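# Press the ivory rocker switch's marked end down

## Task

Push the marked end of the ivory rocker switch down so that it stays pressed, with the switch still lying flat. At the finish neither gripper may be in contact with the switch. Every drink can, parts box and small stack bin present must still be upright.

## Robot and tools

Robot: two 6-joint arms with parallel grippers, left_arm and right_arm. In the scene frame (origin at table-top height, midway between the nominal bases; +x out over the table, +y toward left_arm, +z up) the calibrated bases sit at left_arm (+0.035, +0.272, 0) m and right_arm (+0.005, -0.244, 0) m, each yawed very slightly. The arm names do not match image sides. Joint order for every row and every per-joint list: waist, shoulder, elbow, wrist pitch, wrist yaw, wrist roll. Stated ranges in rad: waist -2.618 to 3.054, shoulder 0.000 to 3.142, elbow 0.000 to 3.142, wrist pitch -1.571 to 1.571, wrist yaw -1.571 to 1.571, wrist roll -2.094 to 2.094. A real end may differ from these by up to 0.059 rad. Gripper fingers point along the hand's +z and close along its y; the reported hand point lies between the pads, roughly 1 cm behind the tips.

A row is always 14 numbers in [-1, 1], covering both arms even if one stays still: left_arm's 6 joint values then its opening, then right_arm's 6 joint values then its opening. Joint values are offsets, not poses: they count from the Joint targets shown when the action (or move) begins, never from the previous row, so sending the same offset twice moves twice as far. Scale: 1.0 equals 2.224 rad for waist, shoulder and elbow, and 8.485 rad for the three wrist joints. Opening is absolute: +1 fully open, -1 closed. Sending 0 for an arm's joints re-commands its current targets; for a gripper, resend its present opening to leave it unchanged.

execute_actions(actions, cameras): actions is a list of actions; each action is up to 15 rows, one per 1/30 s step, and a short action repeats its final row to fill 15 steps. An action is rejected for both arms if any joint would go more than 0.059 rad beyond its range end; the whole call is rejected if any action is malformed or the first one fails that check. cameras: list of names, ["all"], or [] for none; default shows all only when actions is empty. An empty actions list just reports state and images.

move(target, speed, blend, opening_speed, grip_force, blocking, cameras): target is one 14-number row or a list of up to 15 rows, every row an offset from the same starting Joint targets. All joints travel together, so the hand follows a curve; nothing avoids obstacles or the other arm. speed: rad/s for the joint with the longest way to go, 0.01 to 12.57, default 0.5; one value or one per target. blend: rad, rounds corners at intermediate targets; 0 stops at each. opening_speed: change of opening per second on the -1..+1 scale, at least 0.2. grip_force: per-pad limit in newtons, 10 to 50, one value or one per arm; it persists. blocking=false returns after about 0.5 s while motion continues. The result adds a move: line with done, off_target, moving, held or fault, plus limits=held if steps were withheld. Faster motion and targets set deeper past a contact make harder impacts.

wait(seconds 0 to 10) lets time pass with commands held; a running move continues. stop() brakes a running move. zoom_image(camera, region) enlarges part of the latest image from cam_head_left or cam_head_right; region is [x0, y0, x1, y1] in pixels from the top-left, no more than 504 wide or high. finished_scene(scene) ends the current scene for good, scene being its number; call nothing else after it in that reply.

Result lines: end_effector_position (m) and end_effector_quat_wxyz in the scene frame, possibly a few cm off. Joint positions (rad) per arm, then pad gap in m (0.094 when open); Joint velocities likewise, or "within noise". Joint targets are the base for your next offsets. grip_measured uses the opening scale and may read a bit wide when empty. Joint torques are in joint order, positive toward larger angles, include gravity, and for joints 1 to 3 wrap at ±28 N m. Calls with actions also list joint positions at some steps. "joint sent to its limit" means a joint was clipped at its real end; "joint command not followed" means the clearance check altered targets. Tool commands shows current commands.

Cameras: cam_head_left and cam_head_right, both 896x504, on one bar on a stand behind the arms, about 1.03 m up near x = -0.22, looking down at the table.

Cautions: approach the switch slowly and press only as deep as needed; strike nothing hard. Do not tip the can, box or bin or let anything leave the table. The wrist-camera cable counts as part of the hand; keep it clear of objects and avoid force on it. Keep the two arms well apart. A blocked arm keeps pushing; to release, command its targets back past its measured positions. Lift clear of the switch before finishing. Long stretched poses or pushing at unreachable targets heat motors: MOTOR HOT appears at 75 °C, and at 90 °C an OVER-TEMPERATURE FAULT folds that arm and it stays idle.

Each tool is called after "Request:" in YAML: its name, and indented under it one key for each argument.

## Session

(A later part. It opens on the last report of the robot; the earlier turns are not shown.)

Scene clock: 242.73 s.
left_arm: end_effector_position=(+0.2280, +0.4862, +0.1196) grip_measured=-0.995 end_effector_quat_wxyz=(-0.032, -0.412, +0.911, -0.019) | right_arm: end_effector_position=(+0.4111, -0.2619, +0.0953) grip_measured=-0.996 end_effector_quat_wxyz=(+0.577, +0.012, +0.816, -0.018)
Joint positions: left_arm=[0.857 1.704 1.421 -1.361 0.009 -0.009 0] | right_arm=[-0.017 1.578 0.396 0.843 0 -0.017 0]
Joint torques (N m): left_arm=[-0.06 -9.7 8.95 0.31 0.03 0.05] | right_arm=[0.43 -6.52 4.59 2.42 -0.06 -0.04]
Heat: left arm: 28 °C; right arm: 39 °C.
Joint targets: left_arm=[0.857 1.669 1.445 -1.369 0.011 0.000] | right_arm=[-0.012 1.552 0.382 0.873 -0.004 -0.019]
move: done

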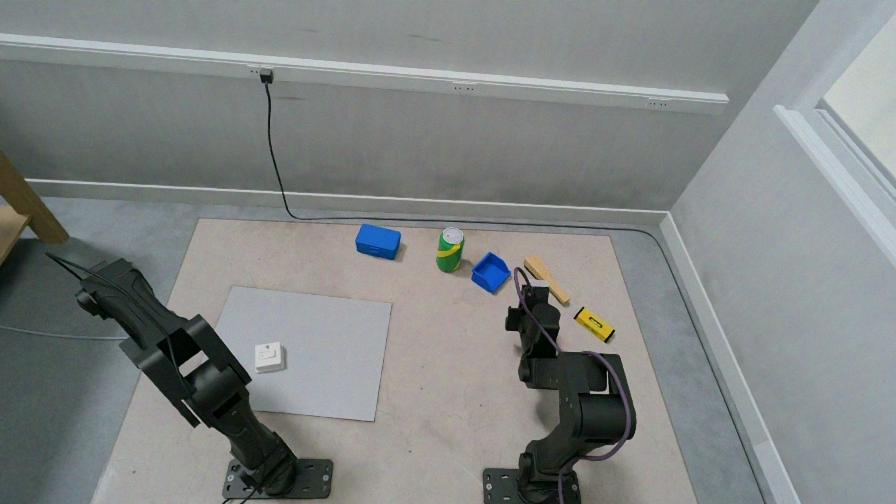

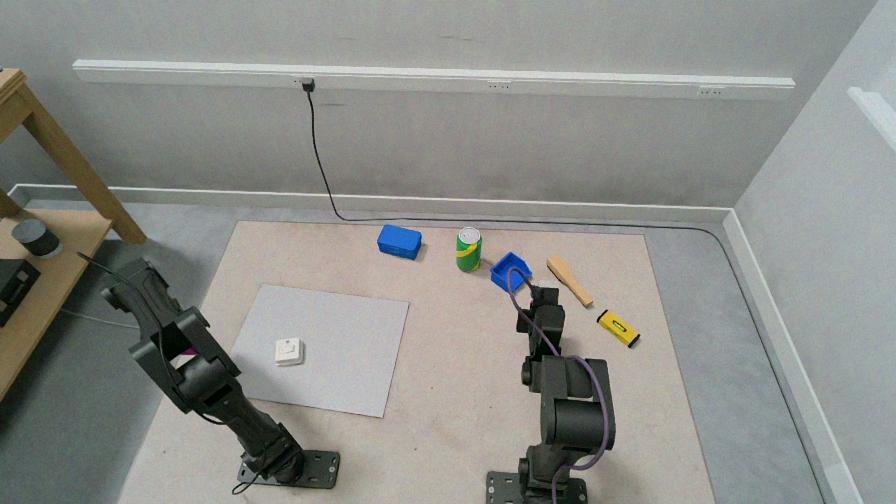

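Request:
move:
  target:
    - [-0.4663, 0, 0, 0, 0, 0, -1, 0.0504, 0.0306, 0.3768, -0.1265, 0.0005, 0.0022, -1]
    - [-0.4663, 0.0647, -0.1079, 0.0245, 0, 0, -1, 0.0854, 0.1619, 0.4357, -0.246, 0.0005, 0.0022, -1]
  speed: [1.0, 0.8]
  blend: 0.1
  cameras: ["all"]

Scene clock: 250.00 s.
left_arm: end_effector_position=(+0.2976, +0.2177, +0.0442) grip_measured=-0.995 end_effector_quat_wxyz=(-0.096, +0.094, +0.991, +0.004) | right_arm: end_effector_position=(+0.2895, -0.2015, +0.0401) grip_measured=-0.996 end_effector_quat_wxyz=(-0.107, -0.075, +0.991, -0.007)
Joint positions: left_arm=[-0.182 1.796 1.209 -1.175 0.011 -0.009 0] | right_arm=[0.174 1.894 1.313 -1.205 0 -0.006 0]
Joint torques (N m): left_arm=[0.12 -5.76 5.76 0.29 0.02 0.06] | right_arm=[0.35 -6.08 9.09 -0.22 0 0.04]
Heat: left arm: 29 °C; right arm: 38 °C.
Joint targets: left_arm=[-0.180 1.813 1.205 -1.162 0.011 0.000] | right_arm=[0.178 1.912 1.352 -1.215 0.000 0.000]
move: off_target (right_arm); right_arm: the elbow is farthest, 0.038 rad from its target

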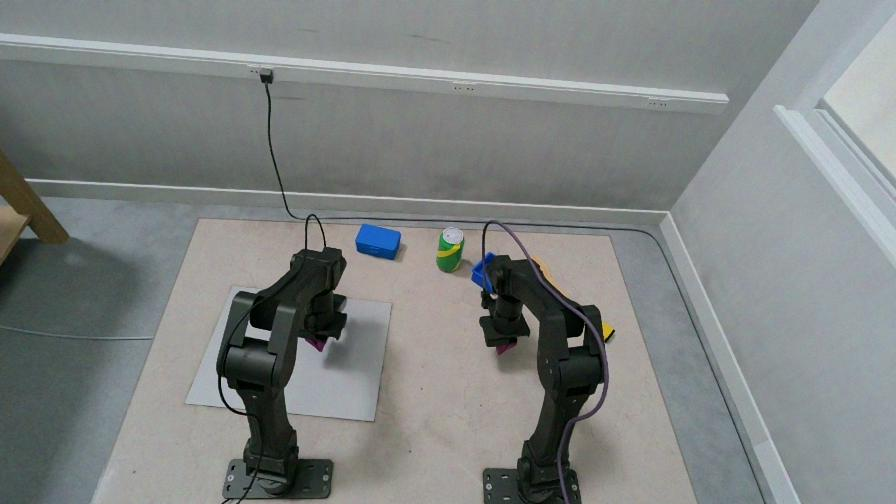

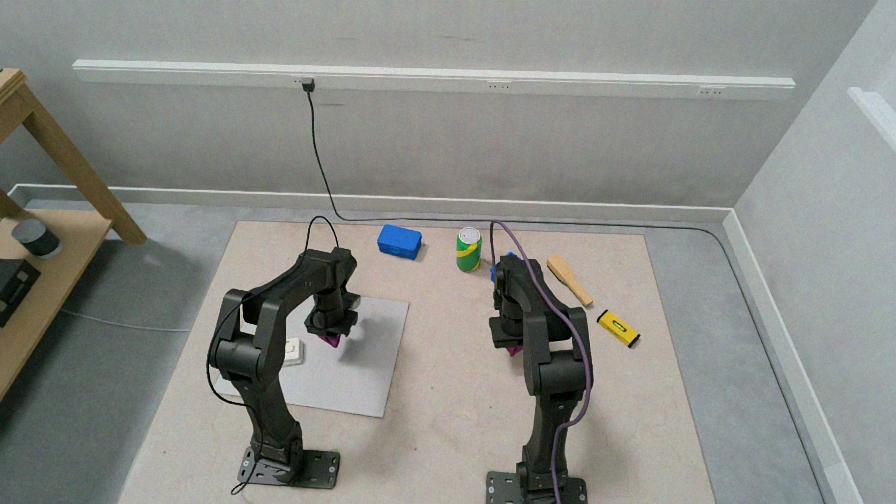

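Request:
move:
  target: [0, 0, -0.0382, 0.01, 0, 0, -1, 0, 0, -0.0513, 0.0111, 0, 0, -1]
  speed: 0.1

Scene clock: 252.67 s.
left_arm: end_effector_position=(+0.2901, +0.2192, +0.0248) grip_measured=-0.995 end_effector_quat_wxyz=(-0.095, +0.094, +0.991, +0.004) | right_arm: end_effector_position=(+0.2873, -0.2019, +0.0255) grip_measured=-0.996 end_effector_quat_wxyz=(-0.100, -0.075, +0.992, -0.007)
Joint positions: left_arm=[-0.182 1.796 1.126 -1.091 0.011 -0.009 0] | right_arm=[0.174 1.894 1.254 -1.133 0 -0.006 0]
Joint torques (N m): left_arm=[0.08 -5.68 5.45 0.31 0.01 0.08] | right_arm=[0.35 -5.98 4.31 0.05 0 0.04]
Heat: left arm: 29 °C; right arm: 38 °C.
Joint targets: left_arm=[-0.180 1.813 1.120 -1.077 0.011 0.000] | right_arm=[0.178 1.912 1.237 -1.121 0.000 0.000]
move: done

Request:
move:
  target: [0, 0, -0.0112, 0.003, 0, 0, -1, 0, 0, -0.0112, 0.003, 0, 0, -1]
  speed: 0.08

Request:
move:
  target: [0, 0, -0.0056, 0.0015, 0, 0, -1, 0, 0, -0.0056, 0.0015, 0, 0, -1]
  speed: 0.06

Request:
move:
  target: [0, 0, -0.0056, 0.0015, 0, 0, -1, 0, 0, -0.0056, 0.0015, 0, 0, -1]
  speed: 0.06

Scene clock: 255.03 s.
left_arm: end_effector_position=(+0.2876, +0.2197, +0.0191) grip_measured=-0.995 end_effector_quat_wxyz=(-0.095, +0.094, +0.991, +0.004) | right_arm: end_effector_position=(+0.2852, -0.2022, +0.0198) grip_measured=-0.996 end_effector_quat_wxyz=(-0.100, -0.075, +0.992, -0.007)
Joint positions: left_arm=[-0.182 1.796 1.101 -1.065 0.011 -0.009 0] | right_arm=[0.174 1.894 1.23 -1.107 0 -0.006 0]
Joint torques (N m): left_arm=[0.08 -5.7 5.2 0.31 0.04 0.09] | right_arm=[0.35 -5.94 4.23 0.04 0 0.04]
Heat: left arm: 28 °C; right arm: 37 °C.
Joint targets: left_arm=[-0.180 1.813 1.095 -1.051 0.011 0.000] | right_arm=[0.178 1.912 1.212 -1.095 0.000 0.000]
move: done

Scene clock: 255.93 s.
left_arm: end_effector_position=(+0.2865, +0.2199, +0.0163) grip_measured=-0.995 end_effector_quat_wxyz=(-0.094, +0.094, +0.991, +0.004) | right_arm: end_effector_position=(+0.2839, -0.2024, +0.0169) grip_measured=-0.996 end_effector_quat_wxyz=(-0.100, -0.075, +0.992, -0.007)
Joint positions: left_arm=[-0.182 1.796 1.089 -1.052 0.011 -0.009 0] | right_arm=[0.174 1.894 1.217 -1.095 0 -0.006 0]
Joint torques (N m): left_arm=[0.13 -5.59 5.26 0.32 -0.04 0.06] | right_arm=[0.35 -5.93 4.21 0.03 0 0.04]
Heat: left arm: 28 °C; right arm: 37 °C.
Joint targets: left_arm=[-0.180 1.813 1.082 -1.038 0.011 0.000] | right_arm=[0.178 1.912 1.200 -1.082 0.000 0.000]
move: done

Scene clock: 256.83 s.
left_arm: end_effector_position=(+0.2852, +0.2202, +0.0135) grip_measured=-0.995 end_effector_quat_wxyz=(-0.094, +0.094, +0.991, +0.004) | right_arm: end_effector_position=(+0.2827, -0.2025, +0.0141) grip_measured=-0.996 end_effector_quat_wxyz=(-0.099, -0.075, +0.992, -0.007)
Joint positions: left_arm=[-0.182 1.796 1.077 -1.04 0.011 -0.009 0] | right_arm=[0.174 1.894 1.205 -1.082 0 -0.006 0]
Joint torques (N m): left_arm=[0.08 -5.56 5.16 0.31 0.04 0.08] | right_arm=[0.35 -5.91 4.18 0.11 0 0.04]
Heat: left arm: 28 °C; right arm: 37 °C.
Joint targets: left_arm=[-0.180 1.813 1.070 -1.026 0.011 0.000] | right_arm=[0.178 1.912 1.188 -1.070 0.000 0.000]
move: done

Request:
move:
  target: [0, 0, -0.0037, 0.001, 0, 0, -1, 0, 0, -0.0037, 0.001, 0, 0, -1]
  speed: 0.05

Request:
move:
  target: [0, 0, -0.0037, 0.001, 0, 0, -1, 0, 0, -0.0037, 0.001, 0, 0, -1]
  speed: 0.05

Scene clock: 258.70 s.
left_arm: end_effector_position=(+0.2842, +0.2204, +0.0117) grip_measured=-0.995 end_effector_quat_wxyz=(-0.094, +0.094, +0.991, +0.004) | right_arm: end_effector_position=(+0.2817, -0.2027, +0.0122) grip_measured=-0.996 end_effector_quat_wxyz=(-0.099, -0.075, +0.992, -0.007)
Joint positions: left_arm=[-0.182 1.796 1.068 -1.031 0.011 -0.009 0] | right_arm=[0.174 1.894 1.196 -1.073 0 -0.006 0]
Joint torques (N m): left_arm=[0.05 -5.49 5.07 0.3 0.04 0.06] | right_arm=[0.34 -5.87 4.21 0.04 0 0.04]
Heat: left arm: 28 °C; right arm: 36 °C.
Joint targets: left_arm=[-0.180 1.813 1.062 -1.017 0.011 0.000] | right_arm=[0.178 1.912 1.179 -1.061 0.000 0.000]
move: done

Scene clock: 259.47 s.
left_arm: end_effector_position=(+0.2831, +0.2206, +0.0099) grip_measured=-0.995 end_effector_quat_wxyz=(-0.095, +0.094, +0.991, +0.004) | right_arm: end_effector_position=(+0.2809, -0.2028, +0.0103) grip_measured=-0.996 end_effector_quat_wxyz=(-0.099, -0.075, +0.992, -0.007)
Joint positions: left_arm=[-0.182 1.796 1.06 -1.024 0.011 -0.009 0] | right_arm=[0.174 1.894 1.188 -1.065 0 -0.006 0]
Joint torques (N m): left_arm=[0.25 -5.53 5.15 0.3 0 0.08] | right_arm=[0.35 -5.86 4.16 0.05 -0.01 0.04]
Heat: left arm: 28 °C; right arm: 36 °C.
Joint targets: left_arm=[-0.180 1.813 1.054 -1.009 0.011 0.000] | right_arm=[0.178 1.912 1.171 -1.053 0.000 0.000]
move: done

Request:
move:
  target: [0, 0, -0.0037, 0.001, 0, 0, -1, 0, 0, -0.0037, 0.001, 0, 0, -1]
  speed: 0.05

Request:
move:
  target: [0, 0, -0.0037, 0.001, 0, 0, -1, 0, 0, -0.0037, 0.001, 0, 0, -1]
  speed: 0.05
  cameras: ["all"]

Request:
zoom_image:
  camera: "cam_head_right"
  region: [300, 310, 380, 370]

Request:
zoom_image:
  camera: "cam_head_left"
  region: [460, 310, 540, 370]

Scene clock: 261.60 s.
left_arm: end_effector_position=(+0.2835, +0.2205, +0.0094) grip_measured=-0.995 end_effector_quat_wxyz=(-0.093, +0.094, +0.991, +0.004) | right_arm: end_effector_position=(+0.2800, -0.2029, +0.0084) grip_measured=-0.996 end_effector_quat_wxyz=(-0.099, -0.075, +0.992, -0.007)
Joint positions: left_arm=[-0.182 1.796 1.058 -1.02 0.011 -0.009 0] | right_arm=[0.174 1.894 1.18 -1.057 0 -0.006 0]
Joint torques (N m): left_arm=[0.08 -5.49 4.55 0.37 0.02 0.02] | right_arm=[0.35 -5.83 4.15 0.06 0 0.04]
Heat: left arm: 28 °C; right arm: 36 °C.
Joint targets: left_arm=[-0.180 1.813 1.045 -1.000 0.011 0.000] | right_arm=[0.178 1.912 1.163 -1.044 0.000 0.000]
move: done

Scene clock: 262.30 s.
left_arm: end_effector_position=(+0.2833, +0.2206, +0.0088) grip_measured=-0.995 end_effector_quat_wxyz=(-0.093, +0.094, +0.991, +0.004) | right_arm: end_effector_position=(+0.2797, -0.2030, +0.0069) grip_measured=-0.996 end_effector_quat_wxyz=(-0.098, -0.075, +0.992, -0.007)
Joint positions: left_arm=[-0.182 1.796 1.056 -1.017 0.011 -0.009 0] | right_arm=[0.174 1.894 1.173 -1.048 0 -0.006 0]
Joint torques (N m): left_arm=[0.08 -5.38 4.01 0.41 0.02 0.05] | right_arm=[0.35 -5.81 3.99 0.07 0 0.04]
Heat: left arm: 28 °C; right arm: 36 °C.
Joint targets: left_arm=[-0.180 1.813 1.037 -0.992 0.011 0.000] | right_arm=[0.178 1.912 1.155 -1.036 0.000 0.000]
move: done

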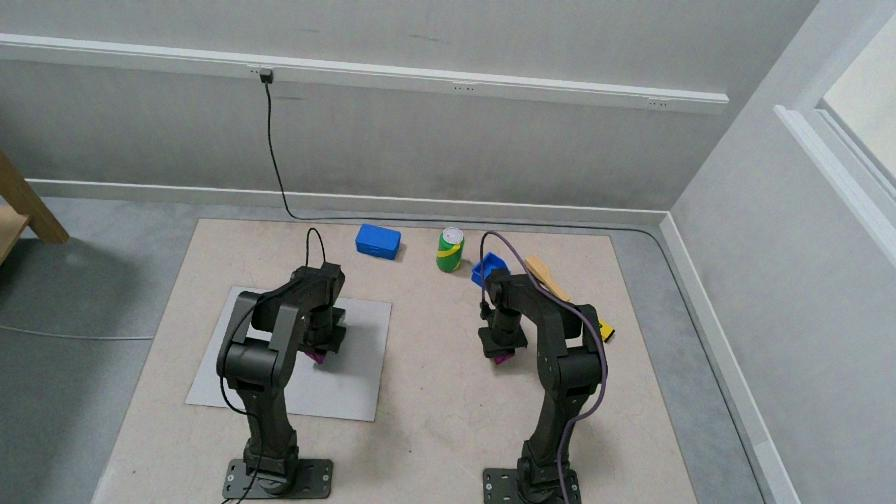

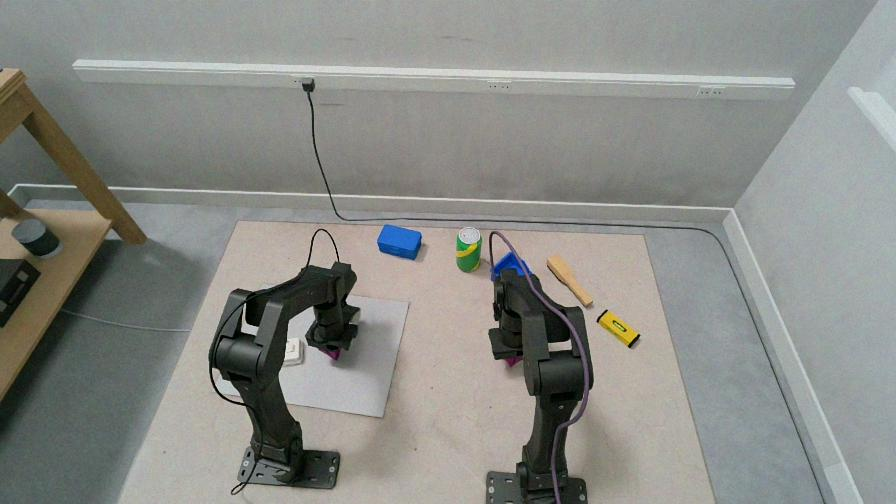

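Scaled by 6.300 from the camera's 896x504 image, which has a finer 1280x720 frame.

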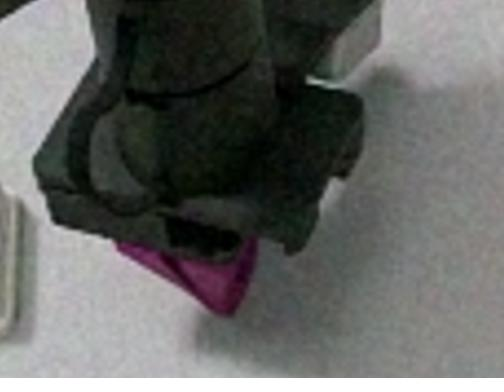

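Scaled by 6.300 from the camera's 896x504 image, which has a finer 1280x720 frame.

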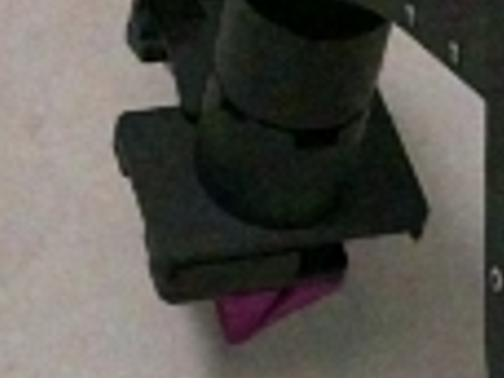

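Request:
move:
  target: [0, 0, 0.08, -0.021, 0, 0, -1, 0, 0, 0.08, -0.021, 0, 0, -1]
  speed: 0.2

Scene clock: 266.97 s.
left_arm: end_effector_position=(+0.2961, +0.2180, +0.0405) grip_measured=-0.995 end_effector_quat_wxyz=(-0.096, +0.094, +0.991, +0.004) | right_arm: end_effector_position=(+0.2863, -0.2020, +0.0381) grip_measured=-0.996 end_effector_quat_wxyz=(-0.111, -0.075, +0.991, -0.008)
Joint positions: left_arm=[-0.182 1.796 1.193 -1.16 0.011 -0.009 0] | right_arm=[0.174 1.894 1.303 -1.204 0 -0.006 0]
Joint torques (N m): left_arm=[0.1 -5.82 8.25 0.08 0 0.07] | right_arm=[0.35 -6.04 8.34 -0.26 -0.01 0.04]
Heat: left arm: 28 °C; right arm: 35 °C.
Joint targets: left_arm=[-0.180 1.813 1.215 -1.170 0.011 0.000] | right_arm=[0.178 1.912 1.333 -1.214 0.000 0.000]
move: done

Request:
finished_scene:
  scene: 1

The scene is finished: the task was done.


## Next scene

The same job, from a new start.

Request:
execute_actions:
  actions: []

Scene clock: 0.00 s.
left_arm: end_effector_position=(+0.4384, +0.2535, +0.1110) grip_measured=+1.000 end_effector_quat_wxyz=(+0.579, +0.028, +0.810, -0.084) | right_arm: end_effector_position=(+0.3956, -0.2768, +0.0802) grip_measured=+1.000 end_effector_quat_wxyz=(+0.559, +0.035, +0.828, +0.021)
Joint positions: left_arm=[0.065 1.514 0.411 0.774 0.215 -0.036 0.094] | right_arm=[-0.117 1.567 0.353 0.827 -0.132 0.026 0.094]
Joint velocities: within noise
Joint torques (N m): no reading
Heat: left arm: 25 °C; right arm: 30 °C.
Joint targets: left_arm=[0.065 1.504 0.421 0.784 0.216 -0.036] | right_arm=[-0.117 1.560 0.360 0.835 -0.133 0.026]
Tool commands: left_gripper/opening=+1.0 right_gripper/opening=+1.0

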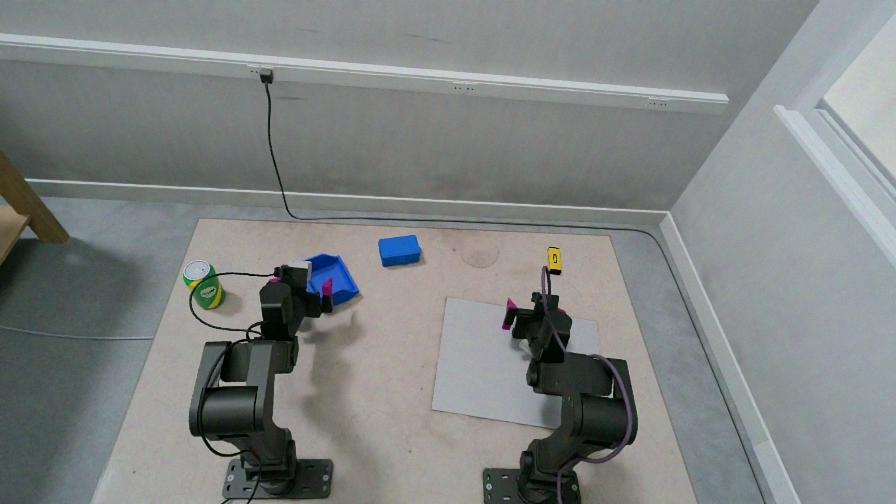

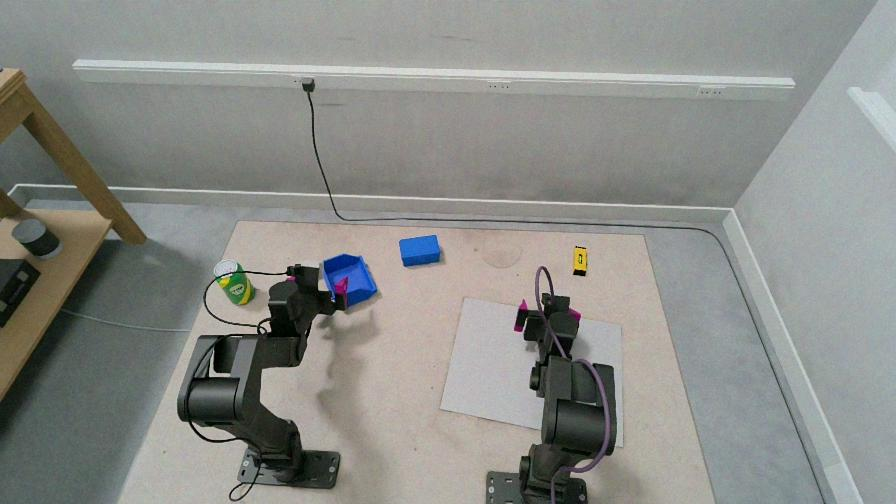

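Request:
move:
  target: [0, 0, 0, 0, 0, 0, 1, -0.2397, -0.0944, 0.2428, -0.0631, 0.0157, -0.0031, -1]
  speed: 1.0
  opening_speed: 1.5
  cameras: ["all"]

Request:
zoom_image:
  camera: "cam_head_left"
  region: [430, 290, 610, 430]

Scene clock: 4.20 s.
left_arm: end_effector_position=(+0.4384, +0.2535, +0.1110) grip_measured=+1.000 end_effector_quat_wxyz=(+0.579, +0.028, +0.810, -0.084) | right_arm: end_effector_position=(+0.3604, -0.5294, +0.2689) grip_measured=-0.996 end_effector_quat_wxyz=(+0.603, +0.256, +0.726, -0.209)
Joint positions: left_arm=[0.065 1.514 0.411 0.774 0.215 -0.036 0.094] | right_arm=[-0.652 1.361 0.876 0.299 -0.008 0.003 0]
Joint torques (N m): left_arm=[-0.09 -5.33 7.39 2.27 0.09 -0.03] | right_arm=[0.12 -5.33 10.02 2.09 0.09 -0.06]
Heat: left arm: 26 °C; right arm: 31 °C.
Joint targets: left_arm=[0.065 1.504 0.421 0.784 0.216 -0.036] | right_arm=[-0.650 1.350 0.900 0.300 0.000 -0.001]
move: done

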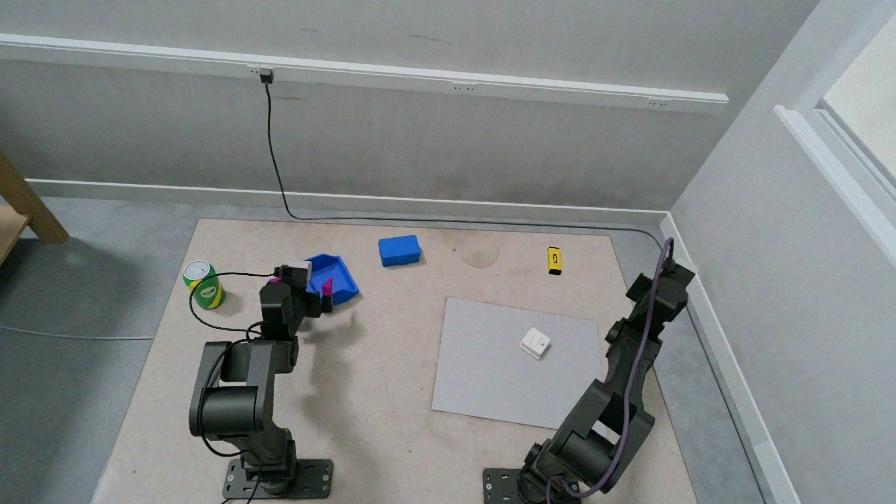

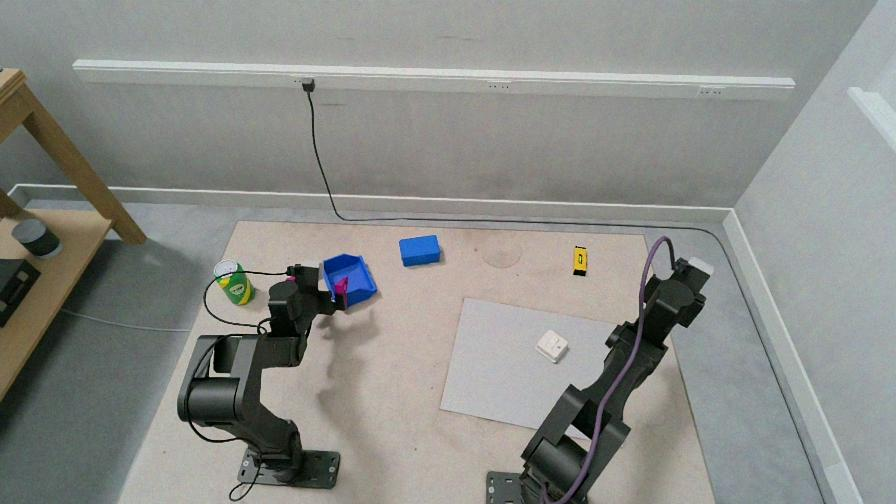

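Scaled by 2.800 from the camera's 896x504 image, which has a finer 1280x720 frame.

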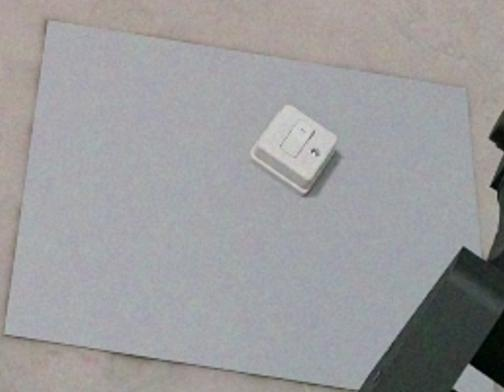

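Request:
zoom_image:
  camera: "cam_head_left"
  region: [510, 320, 560, 365]

Request:
zoom_image:
  camera: "cam_head_right"
  region: [525, 325, 575, 370]

Scaled by 10.080 from the camera's 896x504 image, which has a finer 1280x720 frame.

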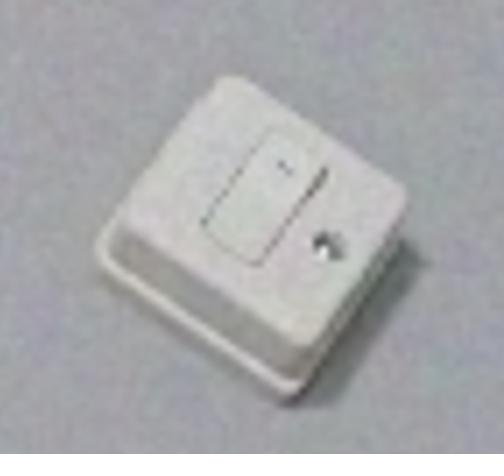

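Scaled by 10.080 from the camera's 896x504 image, which has a finer 1280x720 frame.

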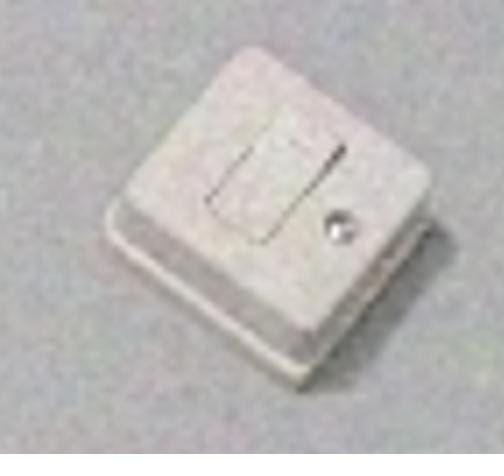

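Request:
move:
  target:
    - [0, 0, 0, 0, 0, 0, 1, 0.2226, 0.3165, 0.3386, -0.1965, 0, 0, -1]
    - [0, 0, 0, 0, 0, 0, 1, 0.2226, 0.3165, 0.2599, -0.1791, 0, 0, -1]
    - [0, 0, 0, 0, 0, 0, 1, 0.2226, 0.3165, 0.3597, -0.2004, 0, 0, -1]
  speed: [1.2, 0.14, 0.6]
  cameras: ["all"]

Request:
zoom_image:
  camera: "cam_head_left"
  region: [510, 320, 560, 365]

Request:
zoom_image:
  camera: "cam_head_right"
  region: [525, 325, 575, 370]

Scene clock: 20.43 s.
left_arm: end_effector_position=(+0.4384, +0.2535, +0.1110) grip_measured=+1.000 end_effector_quat_wxyz=(+0.579, +0.028, +0.810, -0.084) | right_arm: end_effector_position=(+0.3431, -0.3050, +0.0767) grip_measured=-0.997 end_effector_quat_wxyz=(-0.090, +0.092, +0.992, +0.010)
Joint positions: left_arm=[0.065 1.514 0.411 0.774 0.215 -0.036 0.094] | right_arm=[-0.153 2.038 1.674 -1.387 -0.003 0.003 0]
Joint torques (N m): left_arm=[-0.08 -5.31 7.27 2.22 0.07 -0.03] | right_arm=[-0.17 -7.62 8.36 -0.21 0.03 -0.05]
Heat: left arm: 28 °C; right arm: 34 °C.
Joint targets: left_arm=[0.065 1.504 0.421 0.784 0.216 -0.036] | right_arm=[-0.155 2.054 1.700 -1.400 0.000 0.000]
move: done

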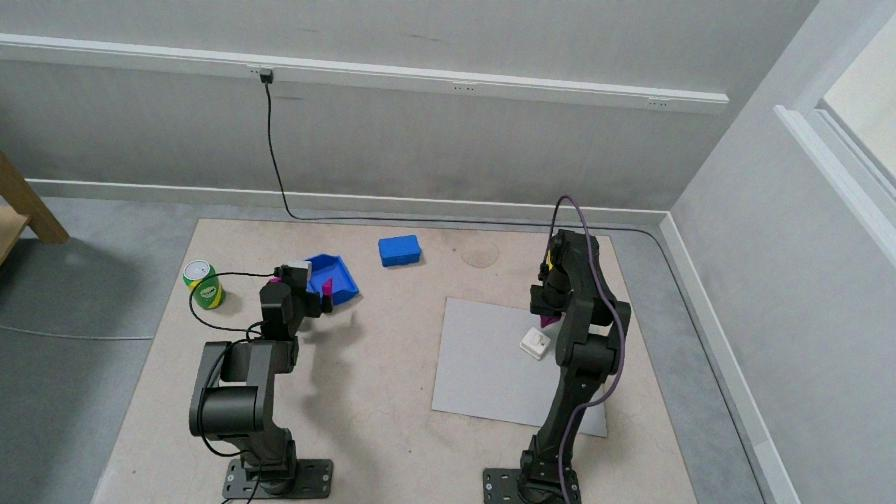

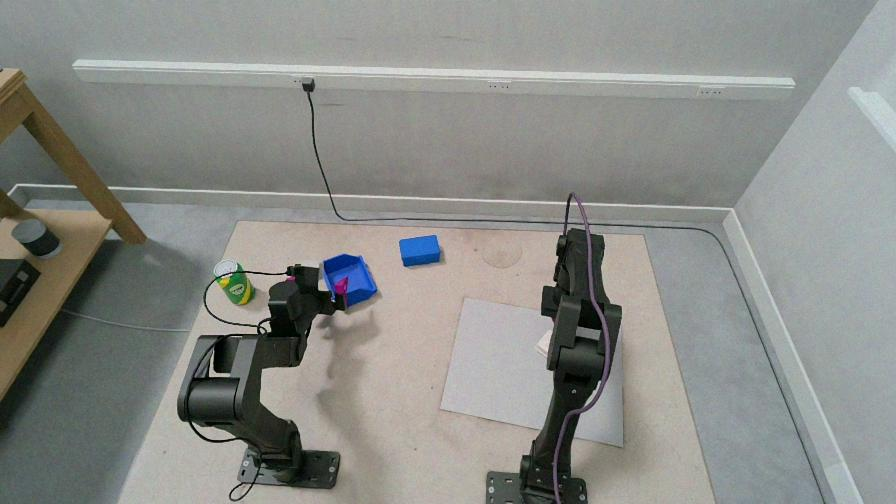

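Scaled by 10.080 from the camera's 896x504 image, which has a finer 1280x720 frame.

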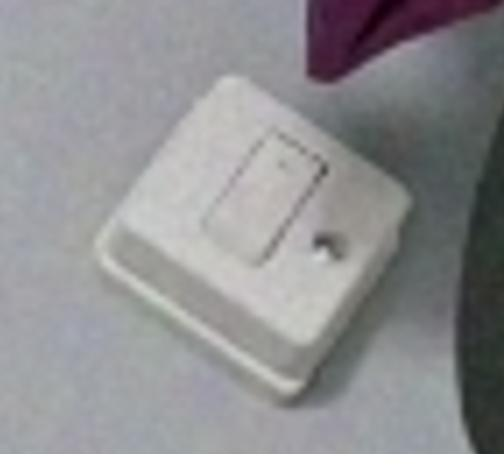

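Scaled by 10.080 from the camera's 896x504 image, which has a finer 1280x720 frame.

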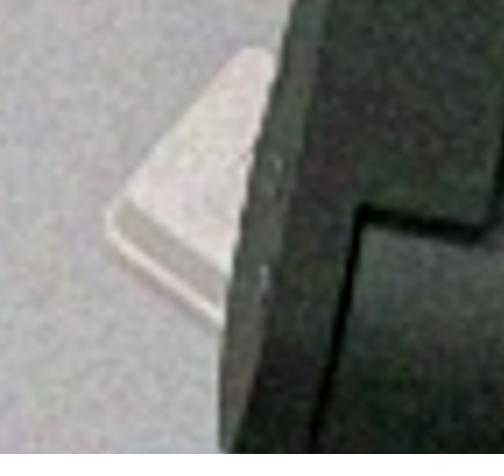

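Request:
zoom_image:
  camera: "cam_head_left"
  region: [522, 328, 552, 352]

Scaled by 16.800 from the camera's 896x504 image, which has a finer 1280x720 frame.

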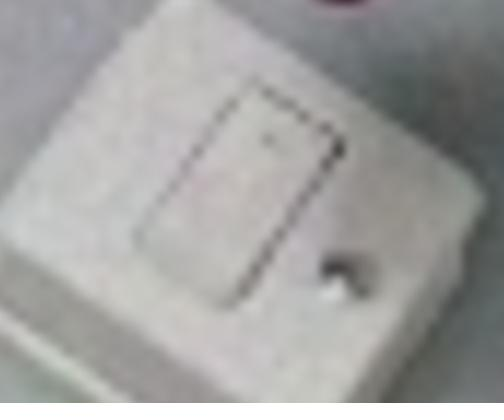

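Request:
finished_scene:
  scene: 2

The scene is finished: the task was done.


## Next scene

The same job, from a new start.

Request:
execute_actions:
  actions: []

Scene clock: 0.00 s.
left_arm: end_effector_position=(+0.4273, +0.2847, +0.1115) grip_measured=+1.000 end_effector_quat_wxyz=(+0.604, -0.041, +0.796, +0.012) | right_arm: end_effector_position=(+0.4166, -0.2796, +0.1148) grip_measured=+1.000 end_effector_quat_wxyz=(+0.620, +0.064, +0.780, -0.054)
Joint positions: left_arm=[0.015 1.501 0.327 0.9 -0.072 -0.052 0.094] | right_arm=[-0.001 1.617 0.385 1.003 0.134 0.026 0.094]
Joint velocities: within noise
Joint torques (N m): no reading
Heat: left arm: 24 °C; right arm: 29 °C.
Joint targets: left_arm=[0.015 1.492 0.336 0.909 -0.072 -0.052] | right_arm=[-0.001 1.609 0.393 1.009 0.134 0.026]
Tool commands: left_gripper/opening=+1.0 right_gripper/opening=+1.0

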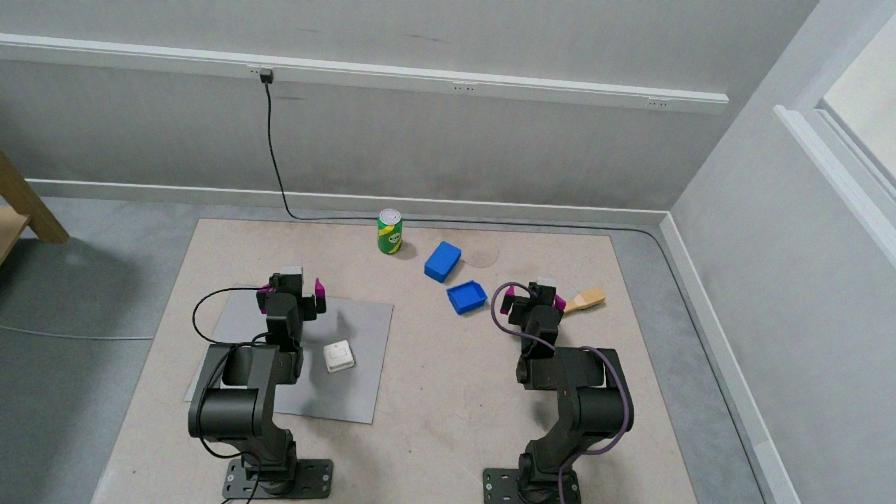

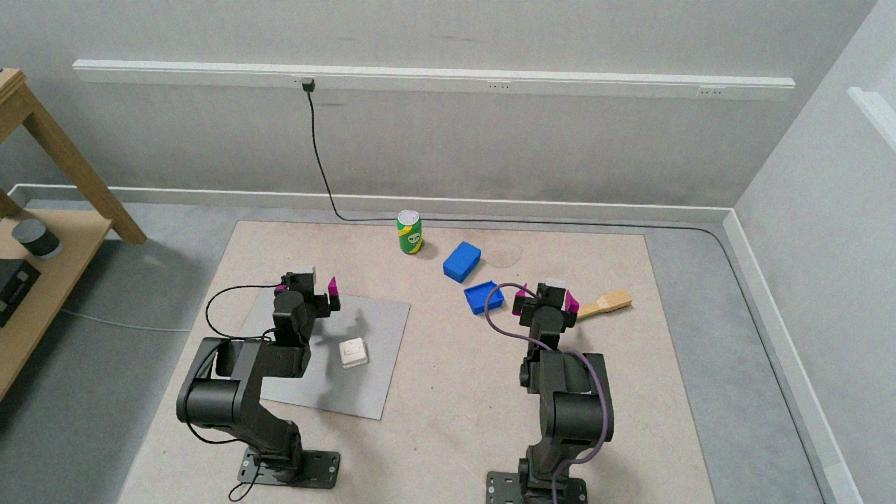

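The switch is visible already. Zooming.

Request:
zoom_image:
  camera: "cam_head_left"
  region: [315, 332, 365, 377]

Request:
zoom_image:
  camera: "cam_head_right"
  region: [330, 330, 380, 375]

Scaled by 10.080 from the camera's 896x504 image, which has a finer 1280x720 frame.

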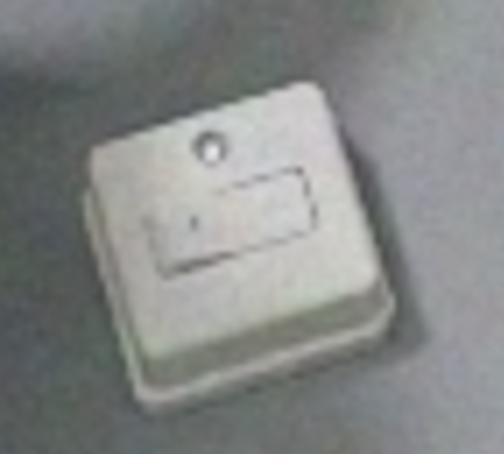

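Scaled by 10.080 from the camera's 896x504 image, which has a finer 1280x720 frame.

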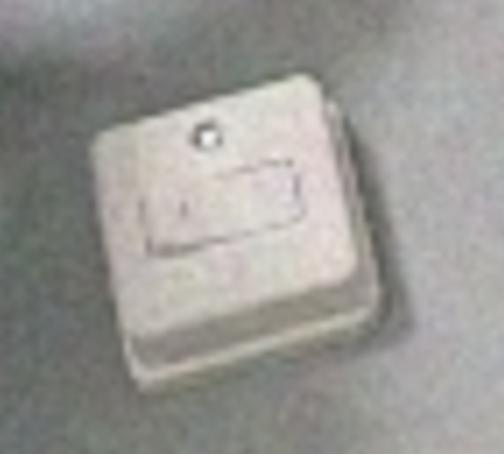

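Request:
move:
  target:
    - [-0.0967, 0.0710, 0.4110, -0.1307, 0.0098, 0.0061, -1, 0, 0, 0, 0, 0, 0, 1]
    - [-0.1430, 0.1401, 0.4379, -0.2586, 0.0098, 0.0061, -1, 0, 0, 0, 0, 0, 0, 1]
    - [-0.1430, 0.1401, 0.3719, -0.2414, 0.0098, 0.0061, -1, 0, 0, 0, 0, 0, 0, 1]
    - [-0.1430, 0.1401, 0.4694, -0.2652, 0.0098, 0.0061, -1, 0, 0, 0, 0, 0, 0, 1]
  speed: [1.2, 1.2, 0.14, 0.6]
  blend: [0.15, 0, 0, 0]
  opening_speed: 1.6
  cameras: ["all"]

Request:
zoom_image:
  camera: "cam_head_right"
  region: [330, 330, 380, 375]

Request:
zoom_image:
  camera: "cam_head_left"
  region: [315, 332, 365, 377]

Scene clock: 12.00 s.
left_arm: end_effector_position=(+0.2990, +0.1863, +0.0823) grip_measured=-0.995 end_effector_quat_wxyz=(-0.095, +0.150, +0.984, +0.015) | right_arm: end_effector_position=(+0.4166, -0.2796, +0.1147) grip_measured=+1.000 end_effector_quat_wxyz=(+0.620, +0.064, +0.780, -0.054)
Joint positions: left_arm=[-0.298 1.793 1.361 -1.331 0.002 -0.012 0] | right_arm=[-0.001 1.617 0.385 1.002 0.134 0.026 0.094]
Joint torques (N m): left_arm=[-0.51 -6.35 8.17 0.03 0.12 0.1] | right_arm=[-0.02 -5.33 5.97 2.14 0.02 -0.02]
Heat: left arm: 26 °C; right arm: 30 °C.
Joint targets: left_arm=[-0.303 1.804 1.380 -1.341 0.011 -0.001] | right_arm=[-0.001 1.609 0.393 1.009 0.134 0.026]
move: done

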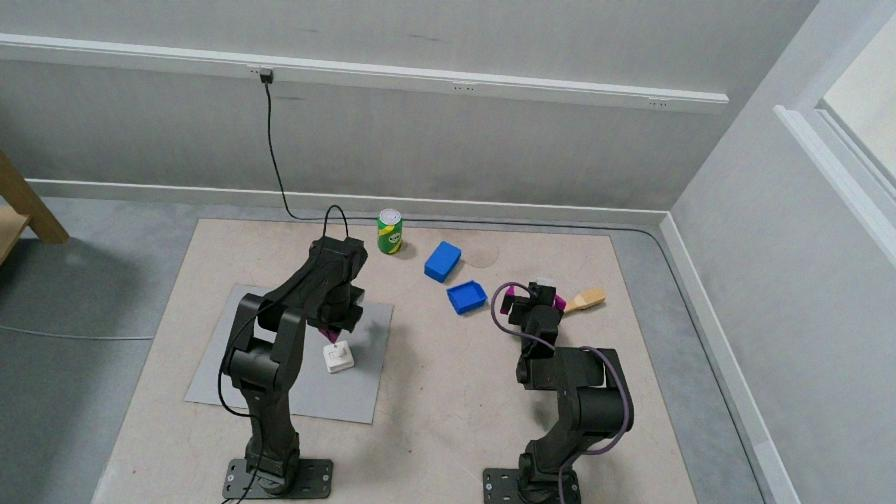

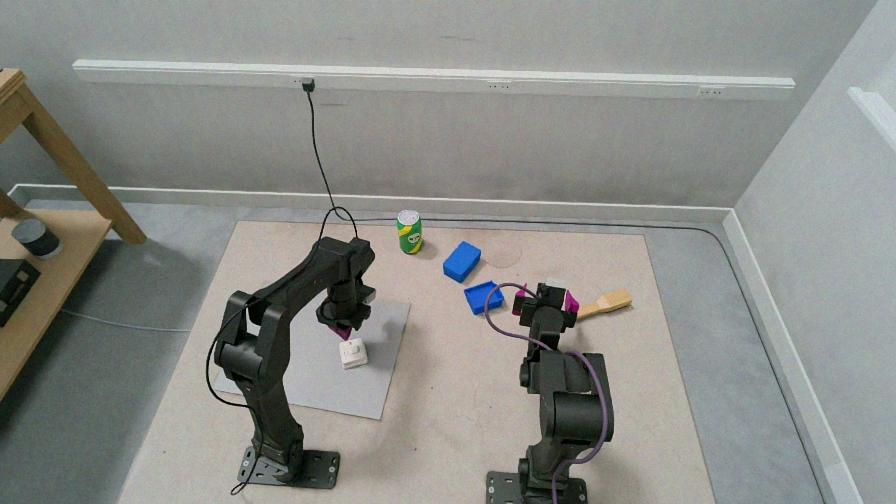

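Scaled by 10.080 from the camera's 896x504 image, which has a finer 1280x720 frame.

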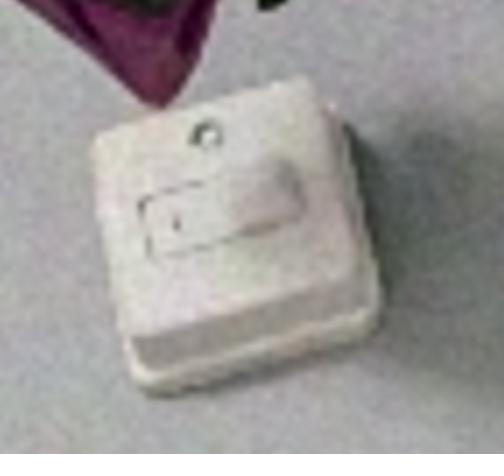

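Scaled by 10.080 from the camera's 896x504 image, which has a finer 1280x720 frame.

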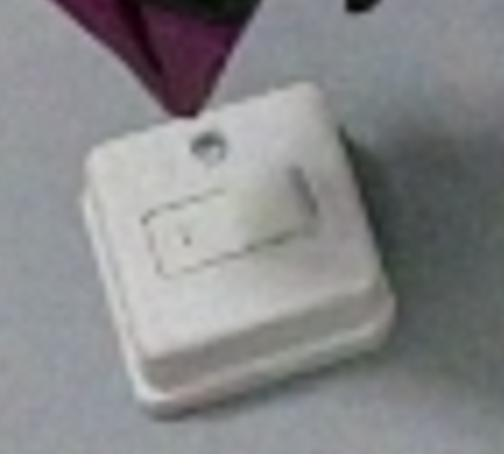

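The switch is toggled: the marked end is down, the opposite end is raised, and the gripper is clear of it.

Request:
finished_scene:
  scene: 3

The scene is finished: the task was done.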